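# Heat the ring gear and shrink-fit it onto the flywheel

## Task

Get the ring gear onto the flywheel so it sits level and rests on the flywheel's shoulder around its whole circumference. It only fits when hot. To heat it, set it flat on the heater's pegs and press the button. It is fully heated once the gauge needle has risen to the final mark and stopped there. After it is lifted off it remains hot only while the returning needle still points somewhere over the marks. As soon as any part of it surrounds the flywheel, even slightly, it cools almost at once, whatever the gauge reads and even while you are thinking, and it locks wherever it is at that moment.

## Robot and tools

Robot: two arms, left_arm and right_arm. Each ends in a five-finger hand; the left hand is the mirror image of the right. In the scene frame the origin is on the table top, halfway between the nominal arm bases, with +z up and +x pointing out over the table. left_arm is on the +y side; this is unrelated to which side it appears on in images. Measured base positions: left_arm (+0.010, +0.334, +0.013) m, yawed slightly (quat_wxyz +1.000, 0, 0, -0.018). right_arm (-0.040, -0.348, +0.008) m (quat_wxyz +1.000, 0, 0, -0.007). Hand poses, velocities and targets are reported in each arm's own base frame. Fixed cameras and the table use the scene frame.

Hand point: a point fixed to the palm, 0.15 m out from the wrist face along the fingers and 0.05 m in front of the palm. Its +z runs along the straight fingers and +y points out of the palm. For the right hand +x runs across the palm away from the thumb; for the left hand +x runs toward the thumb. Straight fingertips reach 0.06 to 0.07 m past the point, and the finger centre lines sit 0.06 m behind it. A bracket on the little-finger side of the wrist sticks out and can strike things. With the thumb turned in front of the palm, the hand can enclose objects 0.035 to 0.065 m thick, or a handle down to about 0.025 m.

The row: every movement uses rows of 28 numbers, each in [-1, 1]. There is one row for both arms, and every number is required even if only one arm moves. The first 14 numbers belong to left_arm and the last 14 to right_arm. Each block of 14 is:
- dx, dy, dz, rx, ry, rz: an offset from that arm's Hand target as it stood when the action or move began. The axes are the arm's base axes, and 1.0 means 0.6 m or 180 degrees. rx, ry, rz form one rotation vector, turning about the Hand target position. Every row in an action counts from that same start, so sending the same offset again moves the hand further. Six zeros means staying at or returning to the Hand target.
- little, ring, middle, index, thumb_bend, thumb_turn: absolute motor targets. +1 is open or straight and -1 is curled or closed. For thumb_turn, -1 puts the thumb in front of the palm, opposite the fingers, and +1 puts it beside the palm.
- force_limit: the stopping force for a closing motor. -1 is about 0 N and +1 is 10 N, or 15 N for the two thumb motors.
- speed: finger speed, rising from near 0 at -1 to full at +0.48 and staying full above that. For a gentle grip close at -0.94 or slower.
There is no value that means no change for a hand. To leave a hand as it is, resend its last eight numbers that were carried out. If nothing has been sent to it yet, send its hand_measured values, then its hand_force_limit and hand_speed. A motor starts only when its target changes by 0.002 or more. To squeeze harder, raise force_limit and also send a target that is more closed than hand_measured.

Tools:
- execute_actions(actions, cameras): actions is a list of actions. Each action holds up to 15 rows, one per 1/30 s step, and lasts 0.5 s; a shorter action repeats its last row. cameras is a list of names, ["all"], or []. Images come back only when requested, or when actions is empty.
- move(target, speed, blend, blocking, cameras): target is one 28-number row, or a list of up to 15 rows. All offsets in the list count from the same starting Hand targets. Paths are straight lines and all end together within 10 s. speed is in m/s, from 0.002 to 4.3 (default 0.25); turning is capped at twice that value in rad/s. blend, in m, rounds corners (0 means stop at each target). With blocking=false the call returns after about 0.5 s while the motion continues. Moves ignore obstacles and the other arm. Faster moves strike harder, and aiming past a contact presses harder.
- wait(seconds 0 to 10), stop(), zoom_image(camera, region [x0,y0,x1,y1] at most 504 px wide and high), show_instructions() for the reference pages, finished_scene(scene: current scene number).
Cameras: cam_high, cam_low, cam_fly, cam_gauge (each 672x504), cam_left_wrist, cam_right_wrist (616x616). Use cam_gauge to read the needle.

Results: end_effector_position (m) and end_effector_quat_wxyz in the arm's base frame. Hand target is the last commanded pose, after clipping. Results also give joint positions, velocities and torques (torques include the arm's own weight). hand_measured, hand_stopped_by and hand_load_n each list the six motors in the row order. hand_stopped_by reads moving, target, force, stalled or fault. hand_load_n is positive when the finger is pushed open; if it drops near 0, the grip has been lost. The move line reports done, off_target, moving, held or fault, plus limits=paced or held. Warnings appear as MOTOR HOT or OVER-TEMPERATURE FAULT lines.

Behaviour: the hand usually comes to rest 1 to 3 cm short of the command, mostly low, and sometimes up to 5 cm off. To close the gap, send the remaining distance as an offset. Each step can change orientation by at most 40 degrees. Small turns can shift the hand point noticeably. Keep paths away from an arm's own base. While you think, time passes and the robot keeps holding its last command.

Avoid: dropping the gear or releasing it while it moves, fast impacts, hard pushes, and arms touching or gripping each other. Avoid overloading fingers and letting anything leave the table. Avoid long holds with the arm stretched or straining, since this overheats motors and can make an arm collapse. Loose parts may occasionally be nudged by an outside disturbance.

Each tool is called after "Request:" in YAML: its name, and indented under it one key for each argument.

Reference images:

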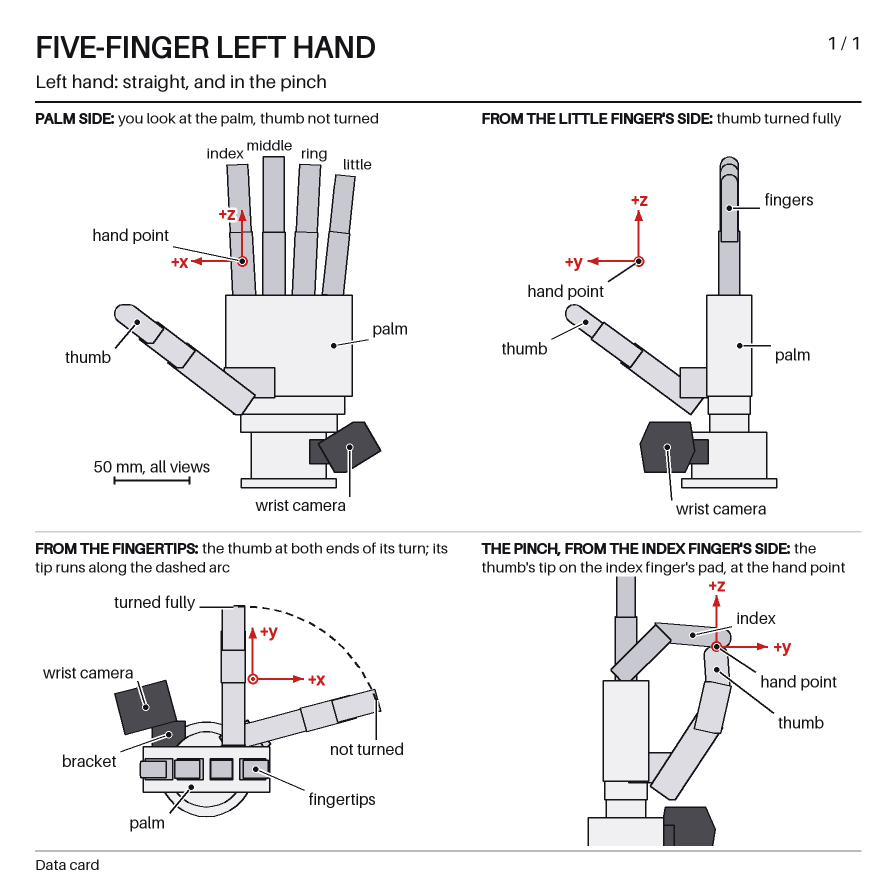

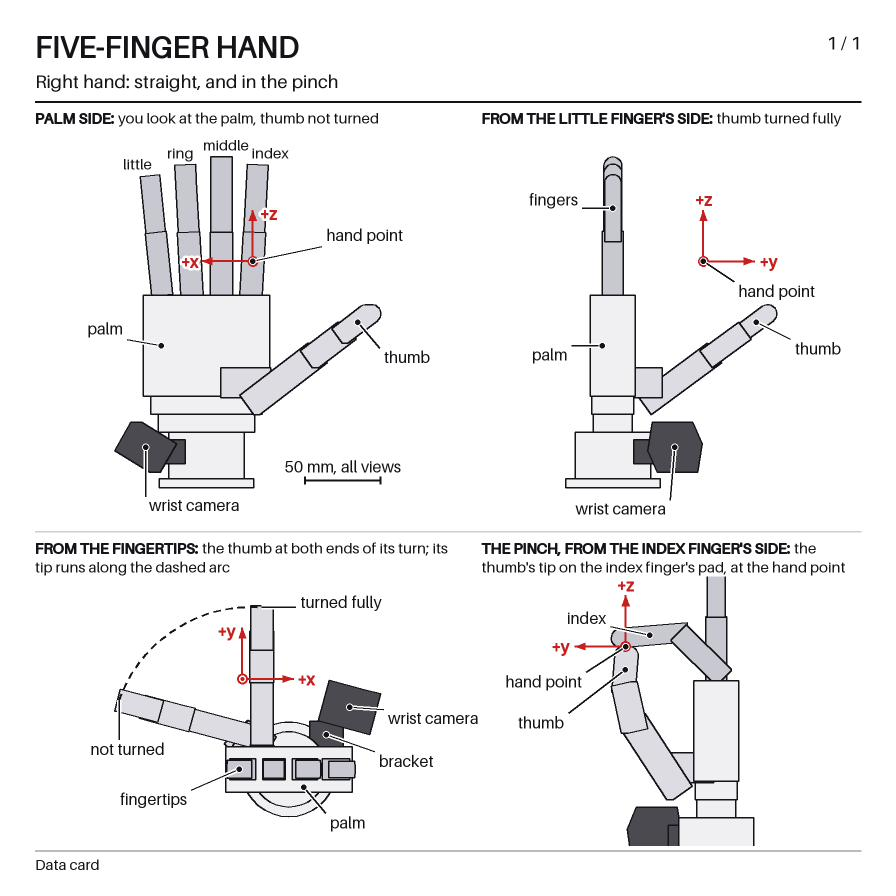

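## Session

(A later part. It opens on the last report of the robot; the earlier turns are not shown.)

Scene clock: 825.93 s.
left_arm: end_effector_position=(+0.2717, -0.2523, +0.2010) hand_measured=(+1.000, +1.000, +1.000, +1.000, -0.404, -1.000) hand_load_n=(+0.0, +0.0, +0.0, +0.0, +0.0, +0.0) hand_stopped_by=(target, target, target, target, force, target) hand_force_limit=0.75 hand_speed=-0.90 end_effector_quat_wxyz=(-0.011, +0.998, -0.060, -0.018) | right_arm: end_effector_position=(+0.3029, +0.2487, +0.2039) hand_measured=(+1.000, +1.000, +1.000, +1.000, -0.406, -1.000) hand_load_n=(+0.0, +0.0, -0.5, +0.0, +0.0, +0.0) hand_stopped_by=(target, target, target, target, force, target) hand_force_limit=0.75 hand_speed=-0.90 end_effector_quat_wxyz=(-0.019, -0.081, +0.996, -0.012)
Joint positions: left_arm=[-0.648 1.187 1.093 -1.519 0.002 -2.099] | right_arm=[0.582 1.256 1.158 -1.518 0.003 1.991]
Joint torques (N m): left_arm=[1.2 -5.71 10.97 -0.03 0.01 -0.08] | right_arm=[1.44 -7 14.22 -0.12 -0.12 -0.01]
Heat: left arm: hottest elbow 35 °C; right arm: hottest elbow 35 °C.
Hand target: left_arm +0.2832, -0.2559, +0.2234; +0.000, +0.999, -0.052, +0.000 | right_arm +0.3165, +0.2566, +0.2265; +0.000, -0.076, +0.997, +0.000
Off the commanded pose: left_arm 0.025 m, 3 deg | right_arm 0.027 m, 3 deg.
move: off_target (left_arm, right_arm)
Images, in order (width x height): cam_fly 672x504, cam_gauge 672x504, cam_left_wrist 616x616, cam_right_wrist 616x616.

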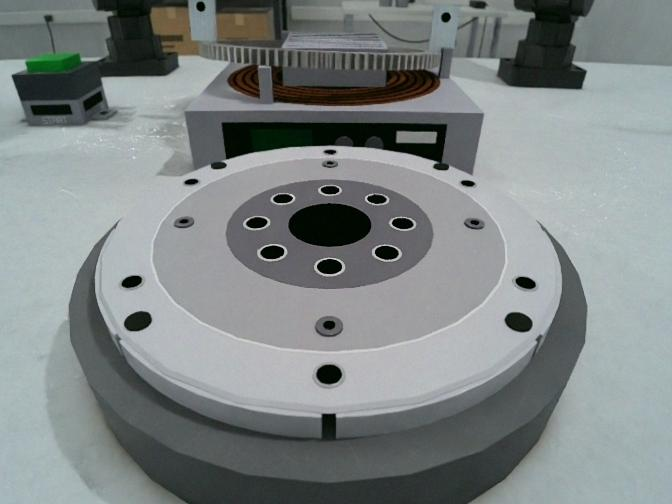

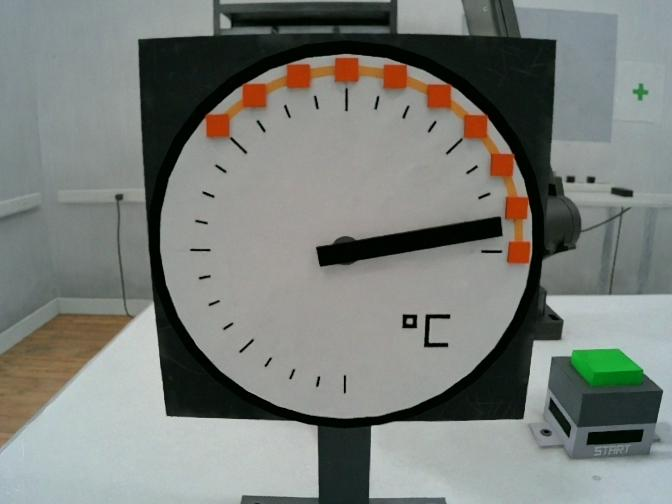

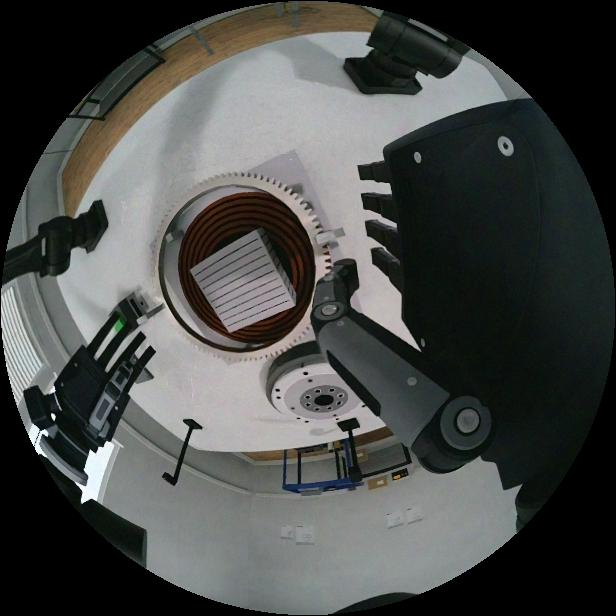

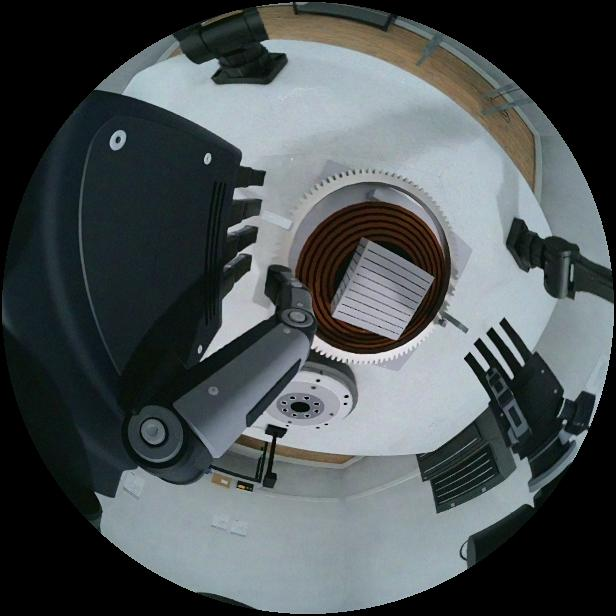

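Request:
zoom_image:
  camera: "cam_fly"
  region: [180, 0, 480, 120]

Request:
zoom_image:
  camera: "cam_right_wrist"
  region: [220, 140, 490, 380]

Request:
zoom_image:
  camera: "cam_left_wrist"
  region: [130, 140, 400, 380]

Scaled by 1.680.

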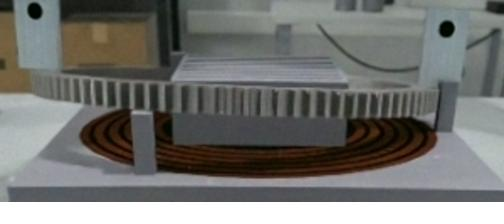

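Scaled by 1.867 from the camera's 616x616 image, which has a finer 880x880 frame.

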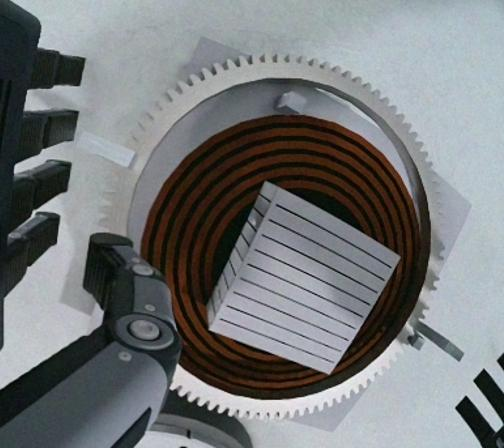

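Scaled by 1.867 from the camera's 616x616 image, which has a finer 880x880 frame.

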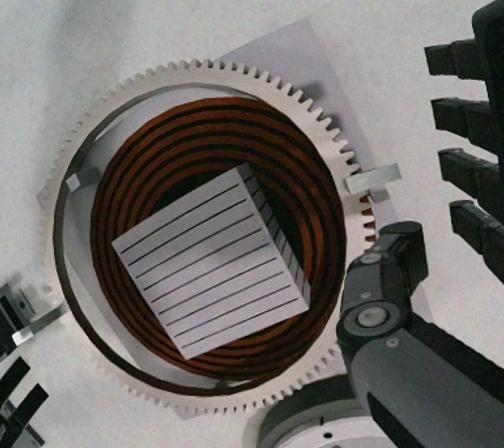

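Request:
wait:
  seconds: 0.1
  cameras: ["all"]

Request:
zoom_image:
  camera: "cam_high"
  region: [220, 70, 370, 190]

Request:
zoom_image:
  camera: "cam_low"
  region: [300, 200, 420, 300]

Request:
zoom_image:
  camera: "cam_fly"
  region: [180, 0, 350, 120]

Request:
zoom_image:
  camera: "cam_fly"
  region: [330, 0, 500, 120]

Scene clock: 863.43 s.
left_arm: end_effector_position=(+0.2717, -0.2523, +0.2010) hand_measured=(+1.000, +1.000, +1.000, +1.000, -0.404, -1.000) hand_load_n=(+0.0, +0.0, +0.0, +0.0, +0.0, +0.0) hand_stopped_by=(target, target, target, target, force, target) hand_force_limit=0.75 hand_speed=-0.90 end_effector_quat_wxyz=(-0.011, +0.998, -0.060, -0.018) | right_arm: end_effector_position=(+0.3029, +0.2487, +0.2039) hand_measured=(+1.000, +1.000, +1.000, +1.000, -0.406, -1.000) hand_load_n=(+0.0, +0.0, +0.0, +0.0, +0.0, +0.0) hand_stopped_by=(target, target, target, target, force, target) hand_force_limit=0.75 hand_speed=-0.90 end_effector_quat_wxyz=(-0.019, -0.081, +0.996, -0.012)
Joint positions: left_arm=[-0.648 1.187 1.093 -1.519 0.002 -2.099] | right_arm=[0.582 1.256 1.158 -1.518 0.003 1.991]
Joint torques (N m): left_arm=[1.03 -5.77 11.02 -0.02 0.01 -0.08] | right_arm=[0.62 -7.41 14.43 -0.21 -0.13 0.03]
Heat: left arm: hottest elbow 37 °C; right arm: hottest elbow 36 °C.
Hand target: left_arm +0.2832, -0.2559, +0.2234; +0.000, +0.999, -0.052, +0.000 | right_arm +0.3165, +0.2566, +0.2265; +0.000, -0.076, +0.997, +0.000
Off the commanded pose: left_arm 0.025 m, 3 deg | right_arm 0.027 m, 3 deg.
wait: 0.10 s; at rest from the start

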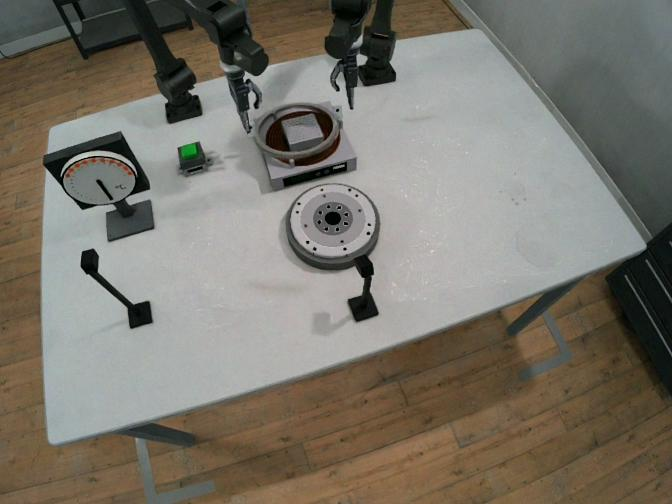

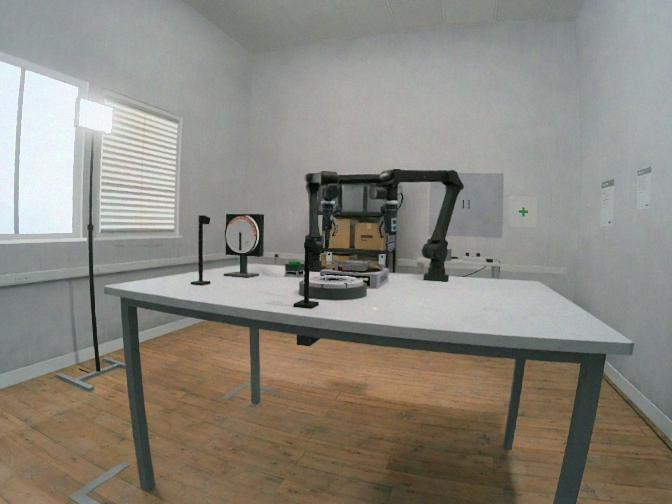

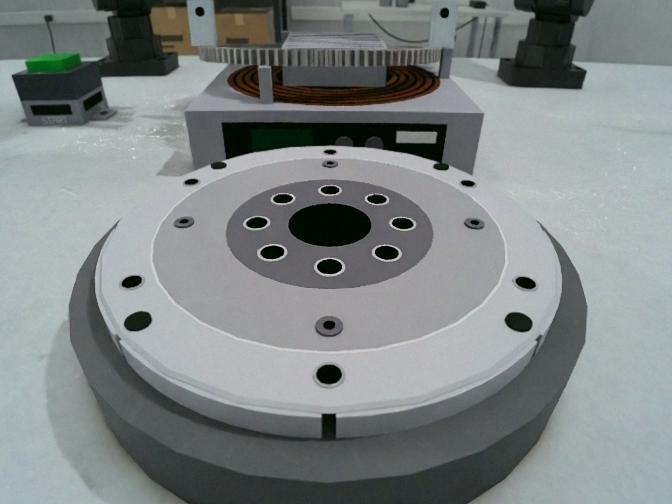

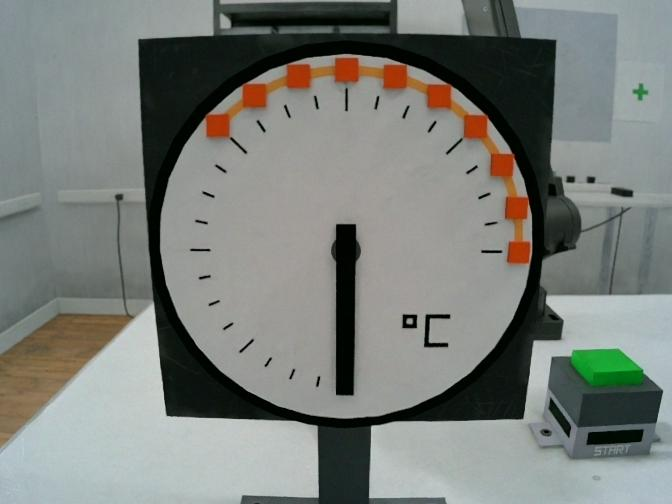

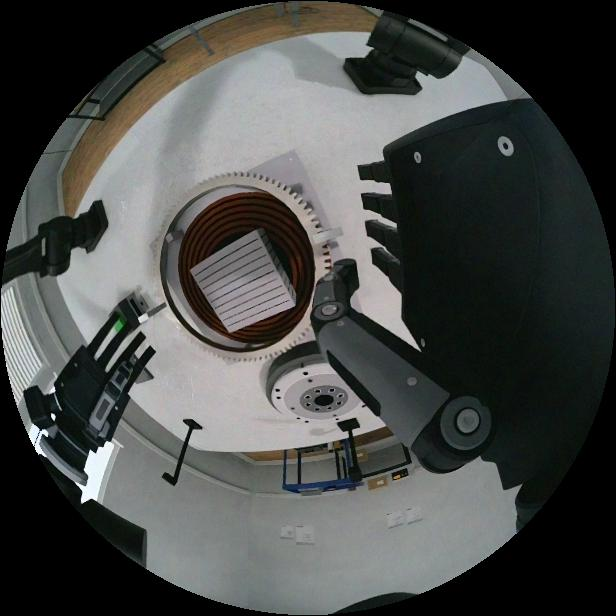

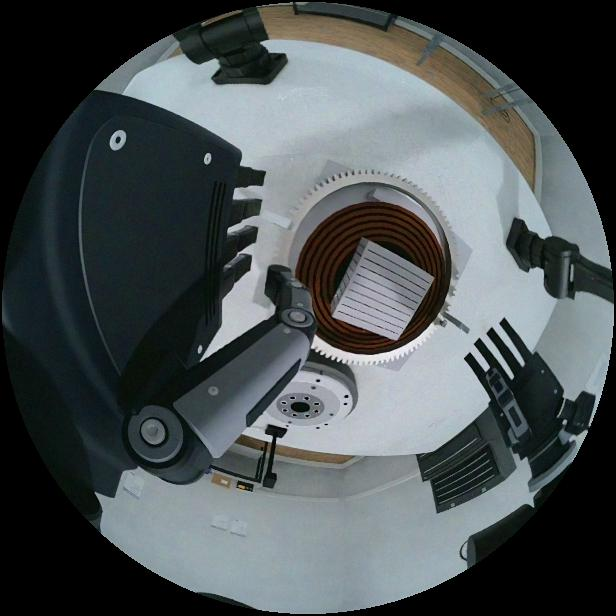

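Scaled by 3.360.

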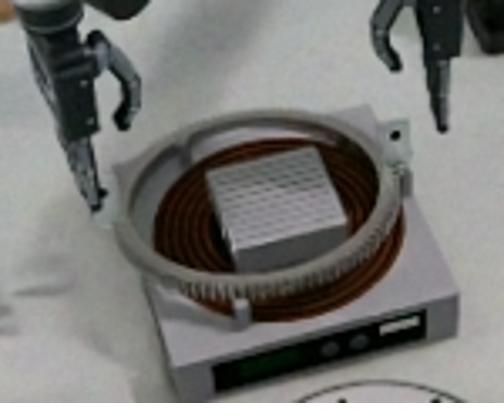

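Scaled by 4.200.

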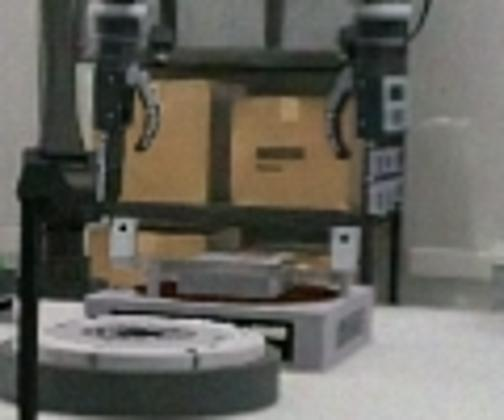

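Scaled by 2.965.

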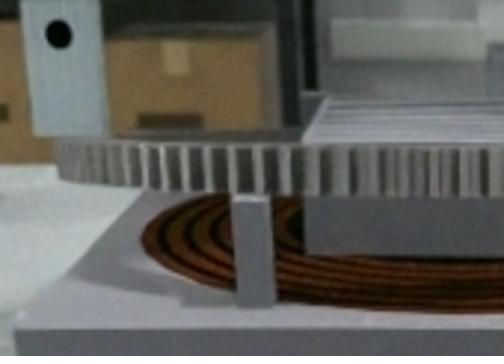

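Scaled by 2.965.

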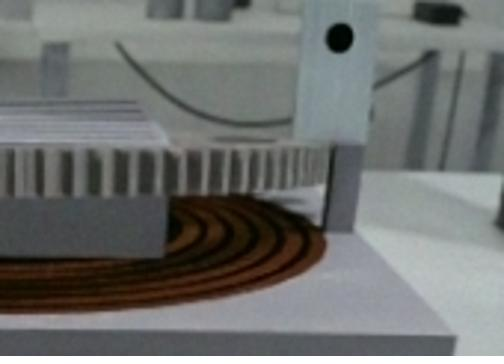

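Request:
move:
  target:
    - [0.0, 0.0333, 0.0, 0,0,0, 1,1,1,1,0.3,-1,0.1,-0.5, 0.0, -0.0343, 0.0, 0,0,0, 1,1,1,1,0.3,-1,0.1,-0.5]
    - [-0.0187, 0.0333, -0.1057, 0,0,0, 1,1,1,1,0.3,-1,0.1,-0.5, -0.0508, -0.0427, -0.2108, 0,0,0, 1,1,1,1,0.3,-1,0.1,-0.5]
  speed: 0.12
  cameras: ["cam_fly", "cam_high", "cam_left_wrist", "cam_right_wrist"]

Request:
zoom_image:
  camera: "cam_left_wrist"
  region: [240, 150, 400, 310]

Request:
zoom_image:
  camera: "cam_right_wrist"
  region: [200, 170, 360, 330]

Request:
zoom_image:
  camera: "cam_fly"
  region: [150, 0, 510, 120]

Request:
zoom_image:
  camera: "cam_high"
  region: [220, 70, 370, 190]

Scene clock: 929.63 s.
left_arm: end_effector_position=(+0.2738, -0.2342, +0.1607) hand_measured=(+1.000, +1.000, +1.000, +1.000, +0.300, -1.000) hand_load_n=(+0.0, +0.0, +0.0, +0.0, +0.0, -0.5) hand_stopped_by=(target, target, target, target, target, target) hand_force_limit=0.10 hand_speed=-0.50 end_effector_quat_wxyz=(-0.003, +0.999, -0.052, -0.005) | right_arm: end_effector_position=(+0.2886, +0.2269, +0.1010) hand_measured=(+1.000, +1.000, +1.000, +1.000, +0.300, -1.000) hand_load_n=(+0.0, +0.0, +0.0, +0.0, +0.0, +0.0) hand_stopped_by=(target, target, target, target, target, target) hand_force_limit=0.10 hand_speed=-0.50 end_effector_quat_wxyz=(-0.002, -0.075, +0.997, -0.003)
Joint positions: left_arm=[-0.6 1.156 0.958 -1.386 0 -2.067] | right_arm=[0.551 1.23 0.853 -1.2 0.003 1.971]
Joint torques (N m): left_arm=[-0.21 -5.48 6.46 1.05 0.1 -0.08] | right_arm=[2.84 -6.36 8.1 0.81 -0.14 0.07]
Heat: left arm: hottest elbow 38 °C; right arm: hottest elbow 36 °C.
Hand target: left_arm +0.2721, -0.2360, +0.1601; +0.000, +0.999, -0.052, +0.000 | right_arm +0.2860, +0.2309, +0.1000; +0.000, -0.076, +0.997, +0.000
Off the commanded pose: left_arm 0.003 m, 1 deg | right_arm 0.005 m, 0 deg.
move: done
Images, in order (width x height): cam_high 672x504, cam_fly 672x504, cam_left_wrist 616x616, cam_right_wrist 616x616.

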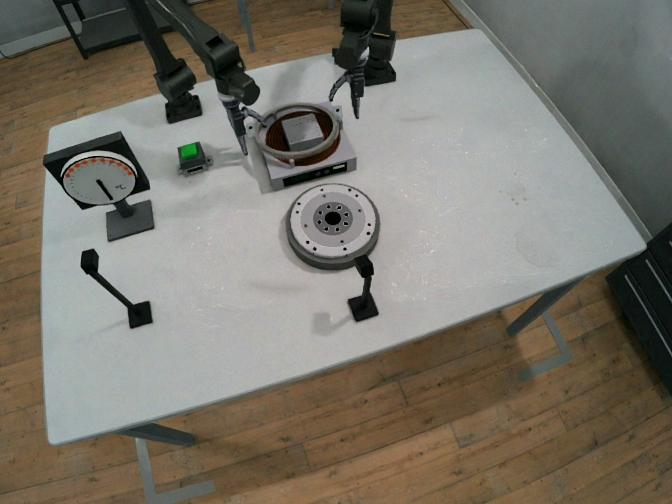

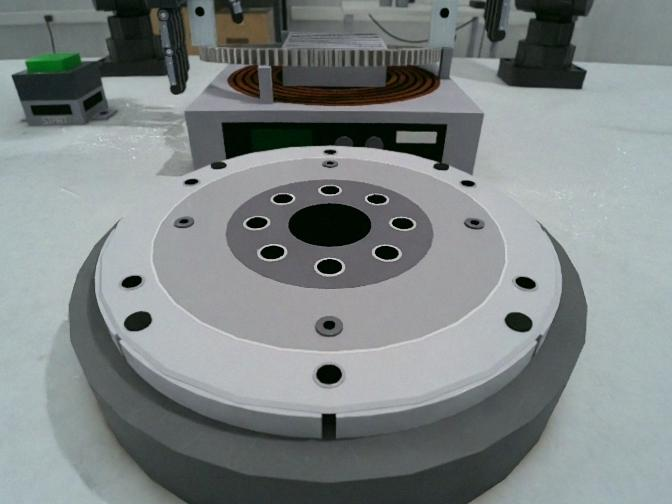

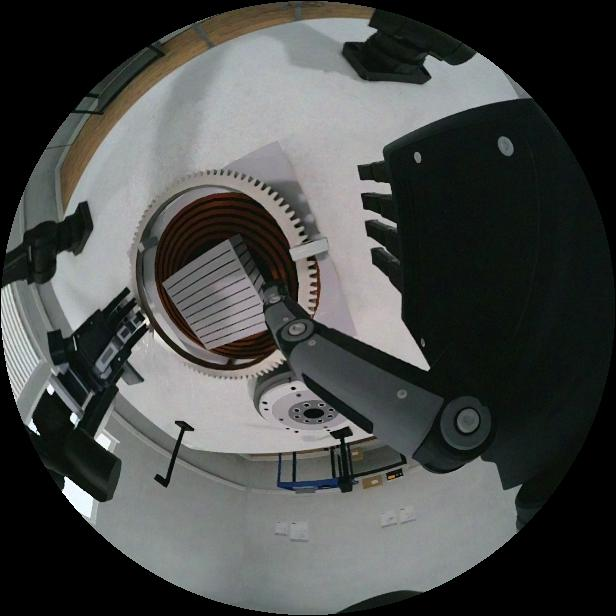

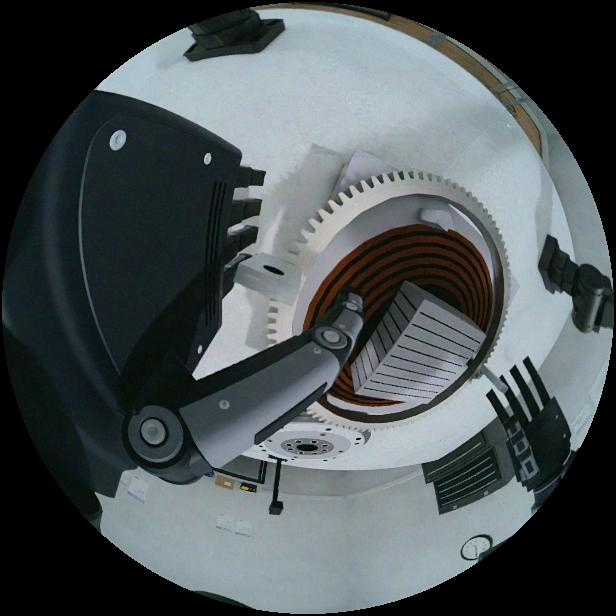

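Scaled by 3.150 from the camera's 616x616 image, which has a finer 880x880 frame.

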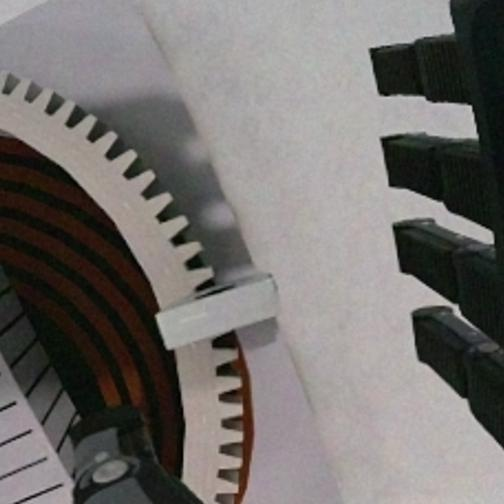

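Scaled by 3.150 from the camera's 616x616 image, which has a finer 880x880 frame.

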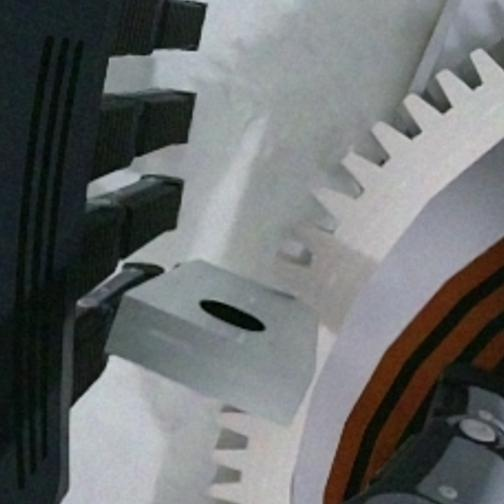

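Scaled by 1.400.

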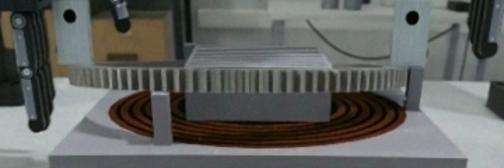

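Scaled by 3.360.

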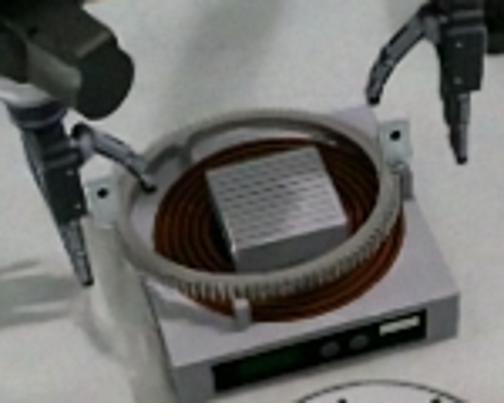

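Request:
zoom_image:
  camera: "cam_high"
  region: [320, 95, 370, 145]

Request:
zoom_image:
  camera: "cam_high"
  region: [245, 95, 305, 155]

Request:
zoom_image:
  camera: "cam_right_wrist"
  region: [380, 160, 540, 420]

Request:
zoom_image:
  camera: "cam_left_wrist"
  region: [110, 160, 340, 390]

Scaled by 10.080.

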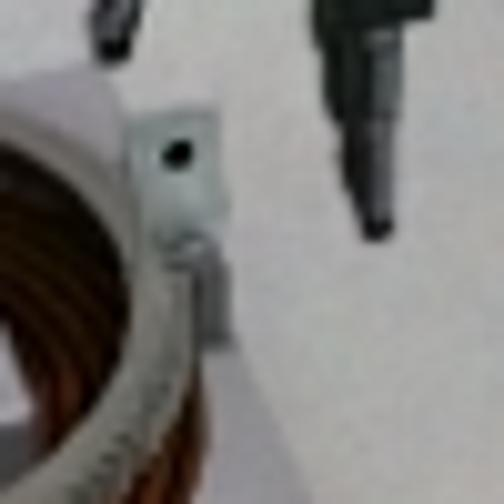

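Scaled by 8.400.

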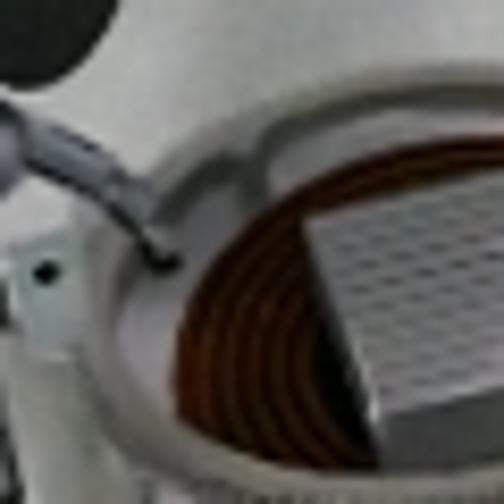

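Scaled by 1.938 from the camera's 616x616 image, which has a finer 880x880 frame.

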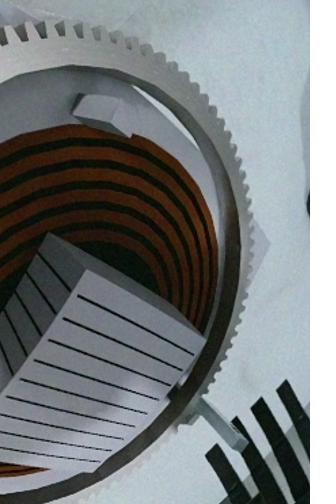

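Scaled by 2.191 from the camera's 616x616 image, which has a finer 880x880 frame.

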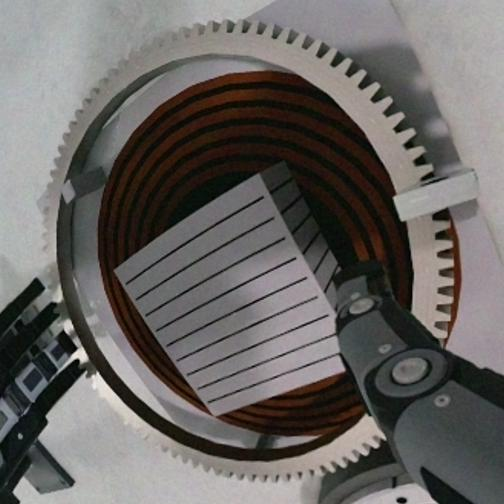

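Request:
move:
  target: [0.0, 0.0, 0.0, 0,0,0, 1,1,1,1,0.3,-1,0.1,-0.5, 0.0, 0.058, 0.0, 0,0,0, 1,1,1,1,0.3,-1,0.1,-0.5]
  speed: 0.05
  cameras: ["cam_fly", "cam_high", "cam_left_wrist", "cam_right_wrist"]

Request:
zoom_image:
  camera: "cam_left_wrist"
  region: [110, 150, 400, 400]

Request:
zoom_image:
  camera: "cam_right_wrist"
  region: [200, 150, 530, 430]

Request:
zoom_image:
  camera: "cam_fly"
  region: [150, 0, 510, 120]

Request:
zoom_image:
  camera: "cam_high"
  region: [220, 70, 370, 190]

Scene clock: 1019.07 s.
left_arm: end_effector_position=(+0.2738, -0.2342, +0.1607) hand_measured=(+1.000, +1.000, +1.000, +1.000, +0.300, -1.000) hand_load_n=(+0.0, +0.0, +0.0, +0.0, +0.0, +0.0) hand_stopped_by=(target, target, target, target, target, target) hand_force_limit=0.10 hand_speed=-0.50 end_effector_quat_wxyz=(-0.003, +0.999, -0.052, -0.005) | right_arm: end_effector_position=(+0.2871, +0.2325, +0.0928) hand_measured=(+1.000, +1.000, +1.000, +1.000, +0.300, -1.000) hand_load_n=(+0.0, +0.0, +0.0, +0.0, +0.0, +0.0) hand_stopped_by=(target, target, target, target, target, target) hand_force_limit=0.10 hand_speed=-0.50 end_effector_quat_wxyz=(-0.003, -0.047, +0.999, -0.021)
Joint positions: left_arm=[-0.6 1.156 0.958 -1.386 0 -2.067] | right_arm=[0.596 1.251 0.853 -1.2 0.032 2.073]
Joint torques (N m): left_arm=[-0.09 -5.54 6.48 1.1 0.1 -0.07] | right_arm=[6.53 -4.42 12.01 0.88 -1.45 -0.04]
Heat: left arm: hottest elbow 33 °C; right arm: hottest elbow 32 °C.
Hand target: left_arm +0.2721, -0.2360, +0.1601; +0.000, +0.999, -0.052, +0.000 | right_arm +0.2860, +0.2656, +0.0999; +0.000, -0.076, +0.997, +0.000
Off the commanded pose: left_arm 0.003 m, 1 deg | right_arm 0.034 m, 4 deg.
move: off_target (right_arm)
Images, in order (width x height): cam_high 672x504, cam_fly 672x504, cam_left_wrist 616x616, cam_right_wrist 616x616.

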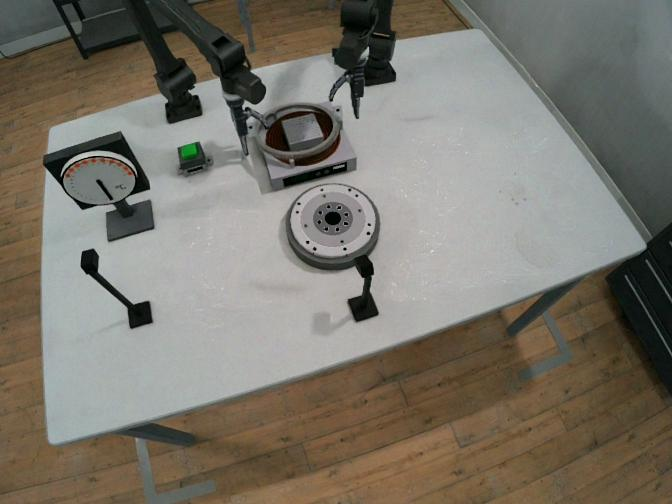

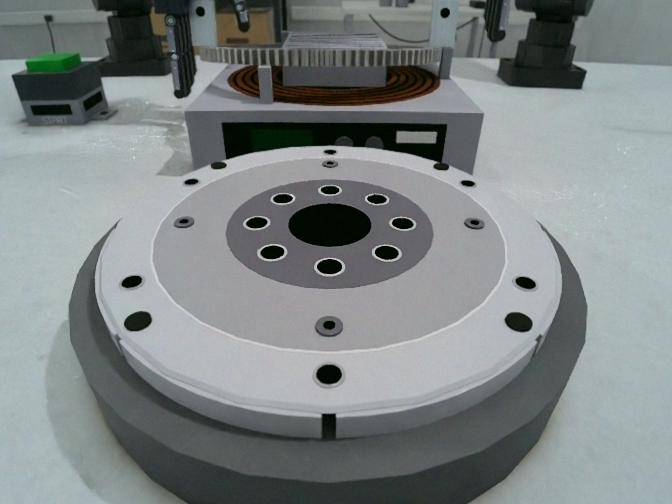

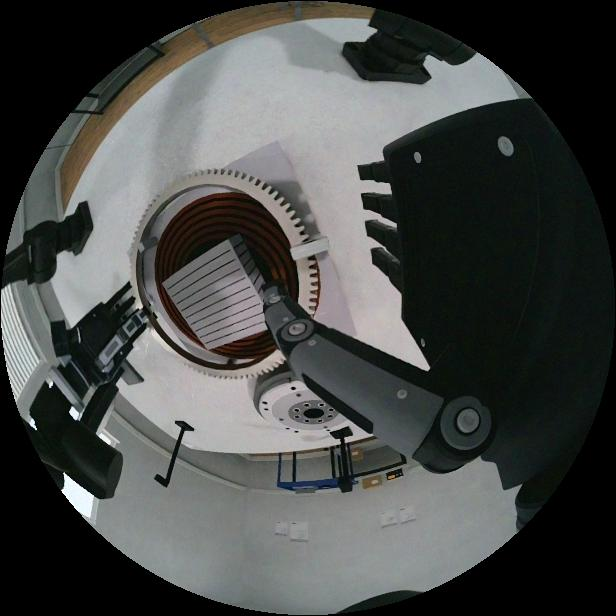

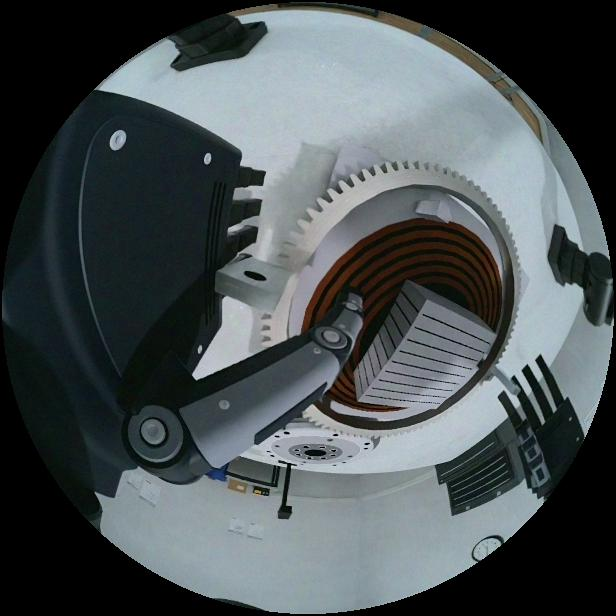

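Scaled by 1.738 from the camera's 616x616 image, which has a finer 880x880 frame.

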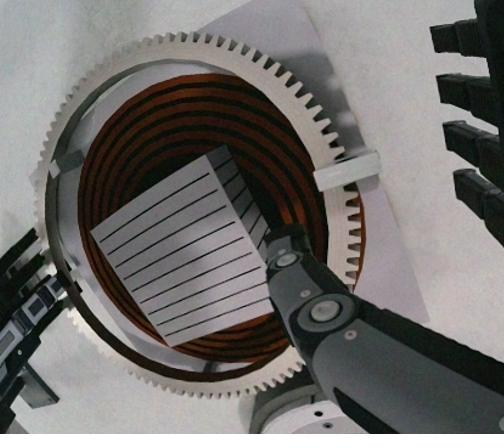

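Scaled by 1.527 from the camera's 616x616 image, which has a finer 880x880 frame.

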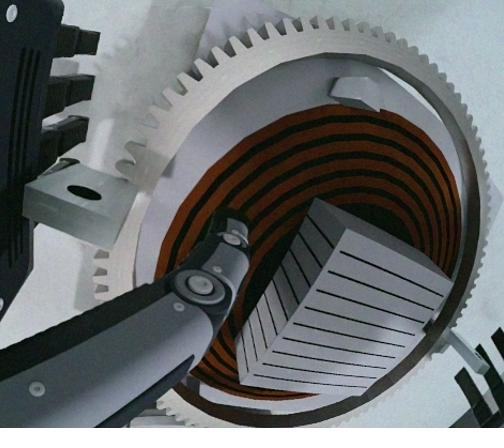

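Scaled by 1.400.

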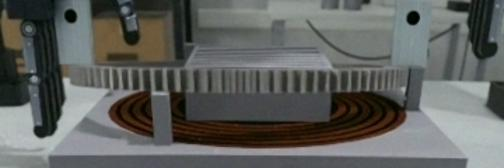

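Scaled by 3.360.

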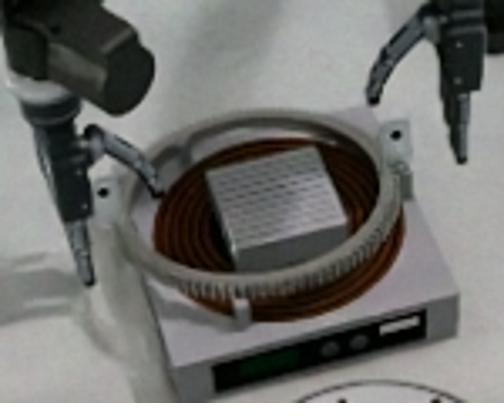

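Request:
move:
  target:
    - [0.0, 0.0, 0.0, 0,0,0, 1,1,1,1,0.3,-1,0.1,-0.5, 0.0, -0.0627, -0.003, 0,0,0, 1,1,1,1,0.3,-1,0.1,-0.5]
    - [0.0, 0.0, 0.0, 0,0,0, 1,1,1,1,0.3,-1,0.1,-0.5, 0.0233, -0.0427, 0.0468, 0,0,0, 1,1,1,1,0.3,-1,0.1,-0.5]
  speed: 0.08
  cameras: ["cam_fly", "cam_right_wrist"]

Request:
zoom_image:
  camera: "cam_right_wrist"
  region: [200, 170, 360, 330]

Request:
zoom_image:
  camera: "cam_fly"
  region: [150, 0, 510, 120]

Scene clock: 1094.80 s.
left_arm: end_effector_position=(+0.2738, -0.2342, +0.1607) hand_measured=(+1.000, +1.000, +1.000, +1.000, +0.300, -1.000) hand_load_n=(+0.0, +0.0, +0.0, +0.0, +0.0, +0.0) hand_stopped_by=(target, target, target, target, target, target) hand_force_limit=0.10 hand_speed=-0.50 end_effector_quat_wxyz=(-0.003, +0.999, -0.052, -0.005) | right_arm: end_effector_position=(+0.2824, +0.2296, +0.1068) hand_measured=(+1.000, +1.000, +1.000, +1.000, +0.300, -1.000) hand_load_n=(+0.0, +0.0, +0.0, +0.0, +0.0, +0.0) hand_stopped_by=(target, target, target, target, target, target) hand_force_limit=0.10 hand_speed=-0.50 end_effector_quat_wxyz=(-0.019, -0.077, +0.997, -0.012)
Joint positions: left_arm=[-0.6 1.156 0.958 -1.386 0 -2.067] | right_arm=[0.568 1.241 0.884 -1.258 0.003 1.985]
Joint torques (N m): left_arm=[0.03 -5.42 6.43 1.1 0.1 -0.08] | right_arm=[1.32 -6.24 13.6 -0.21 -0.15 -0.03]
Heat: left arm: hottest elbow 32 °C; right arm: hottest elbow 35 °C.
Hand target: left_arm +0.2721, -0.2360, +0.1601; +0.000, +0.999, -0.052, +0.000 | right_arm +0.3001, +0.2401, +0.1282; +0.000, -0.076, +0.997, +0.000
Off the commanded pose: left_arm 0.003 m, 1 deg | right_arm 0.029 m, 3 deg.
move: off_target (right_arm)
Images, in order (width x height): cam_fly 672x504, cam_right_wrist 616x616.

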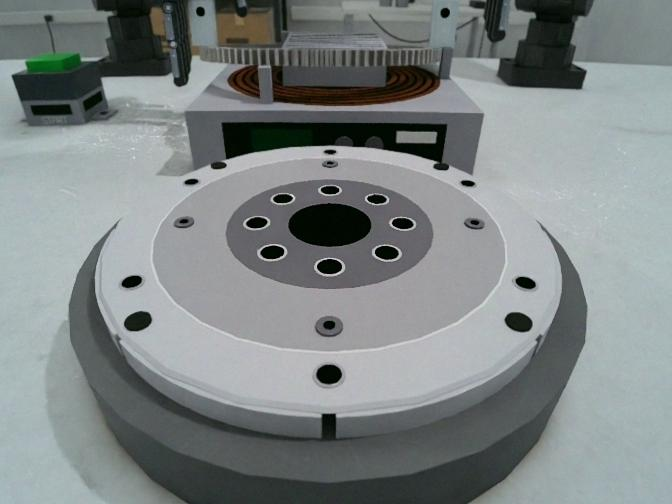

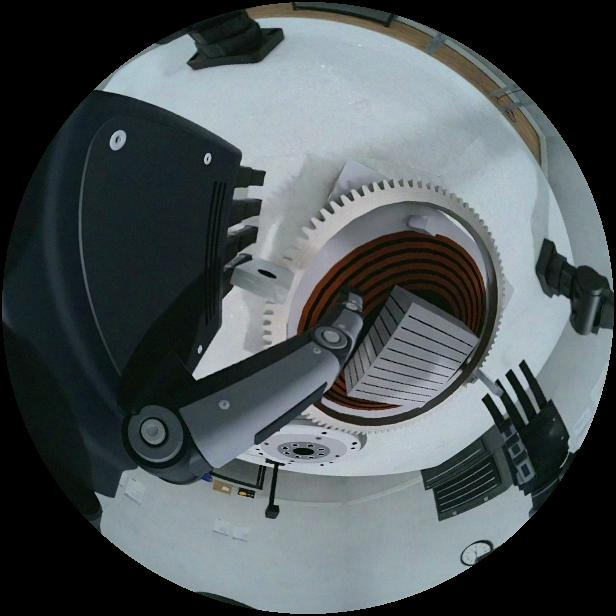

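Scaled by 3.150 from the camera's 616x616 image, which has a finer 880x880 frame.

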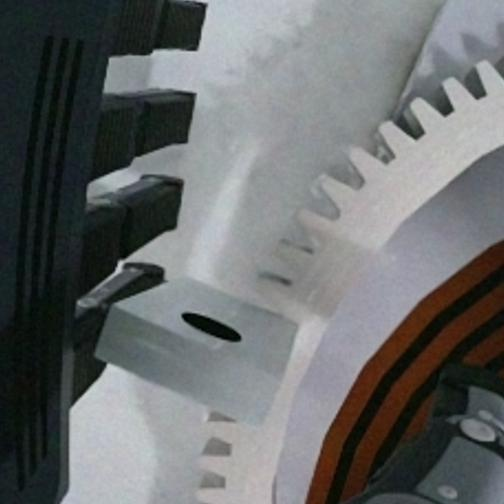

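Scaled by 1.400.

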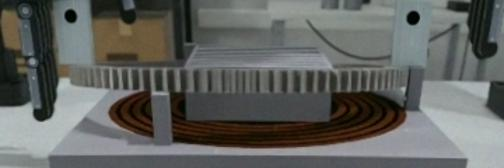

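Request:
move:
  target:
    - [0.0, 0.0, 0.0, 0,0,0, 1,1,1,1,0.3,-1,0.1,-0.5, 0.0, 0.004, 0.0, 0,0,0, 1,1,1,1,-0.8,-1,-0.4,-0.85]
    - [0.0, 0.0, 0.0, 0,0,0, 1,1,1,1,0.3,-1,0.1,-0.5, 0.0, 0.004, 0.0, 0,0,0, 1,1,1,1,-0.7,-1,0.87,-0.88]
  speed: 0.08
  cameras: ["cam_right_wrist"]

Request:
zoom_image:
  camera: "cam_right_wrist"
  region: [200, 170, 360, 330]

Scene clock: 1105.83 s.
left_arm: end_effector_position=(+0.2738, -0.2342, +0.1607) hand_measured=(+1.000, +1.000, +1.000, +1.000, +0.300, -1.000) hand_load_n=(+0.0, +0.0, +0.5, +0.0, -0.5, +0.0) hand_stopped_by=(target, target, target, target, target, target) hand_force_limit=0.10 hand_speed=-0.50 end_effector_quat_wxyz=(-0.003, +0.999, -0.052, -0.005) | right_arm: end_effector_position=(+0.2823, +0.2320, +0.1083) hand_measured=(+1.000, +1.000, +1.000, +1.000, -0.398, -1.000) hand_load_n=(+0.0, +0.0, +0.0, +0.5, +13.0, +1.0) hand_stopped_by=(target, target, target, target, force, target) hand_force_limit=0.87 hand_speed=-0.88 end_effector_quat_wxyz=(-0.020, -0.077, +0.997, -0.007)
Joint positions: left_arm=[-0.6 1.156 0.958 -1.386 0 -2.067] | right_arm=[0.568 1.241 0.887 -1.258 -0.007 1.985]
Joint torques (N m): left_arm=[-0.09 -5.42 6.43 1.09 0.1 -0.08] | right_arm=[2.08 -5.83 13.7 -0.1 0.36 0.02]
Heat: left arm: hottest elbow 32 °C; right arm: hottest elbow 35 °C.
Hand target: left_arm +0.2721, -0.2360, +0.1601; +0.000, +0.999, -0.052, +0.000 | right_arm +0.3000, +0.2424, +0.1280; -0.001, -0.076, +0.997, +0.000
Off the commanded pose: left_arm 0.003 m, 1 deg | right_arm 0.029 m, 2 deg.
move: off_target (right_arm); target 2's new numbers were sent with right_arm's hand 0.029 m and 2 deg from that target
Images, in order (width x height): cam_right_wrist 616x616.

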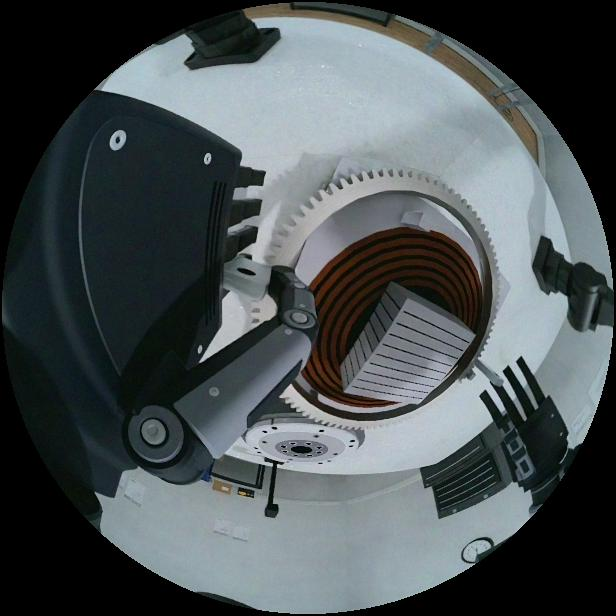

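Scaled by 3.150 from the camera's 616x616 image, which has a finer 880x880 frame.

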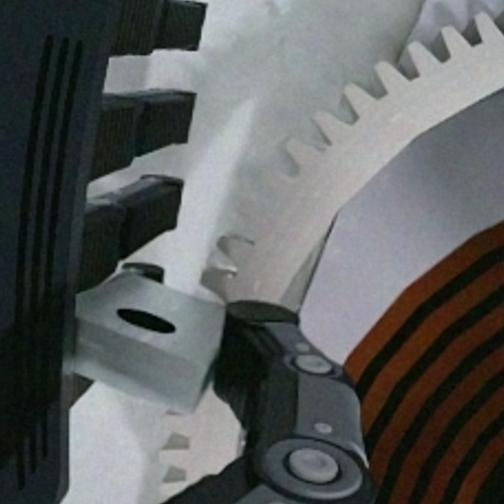

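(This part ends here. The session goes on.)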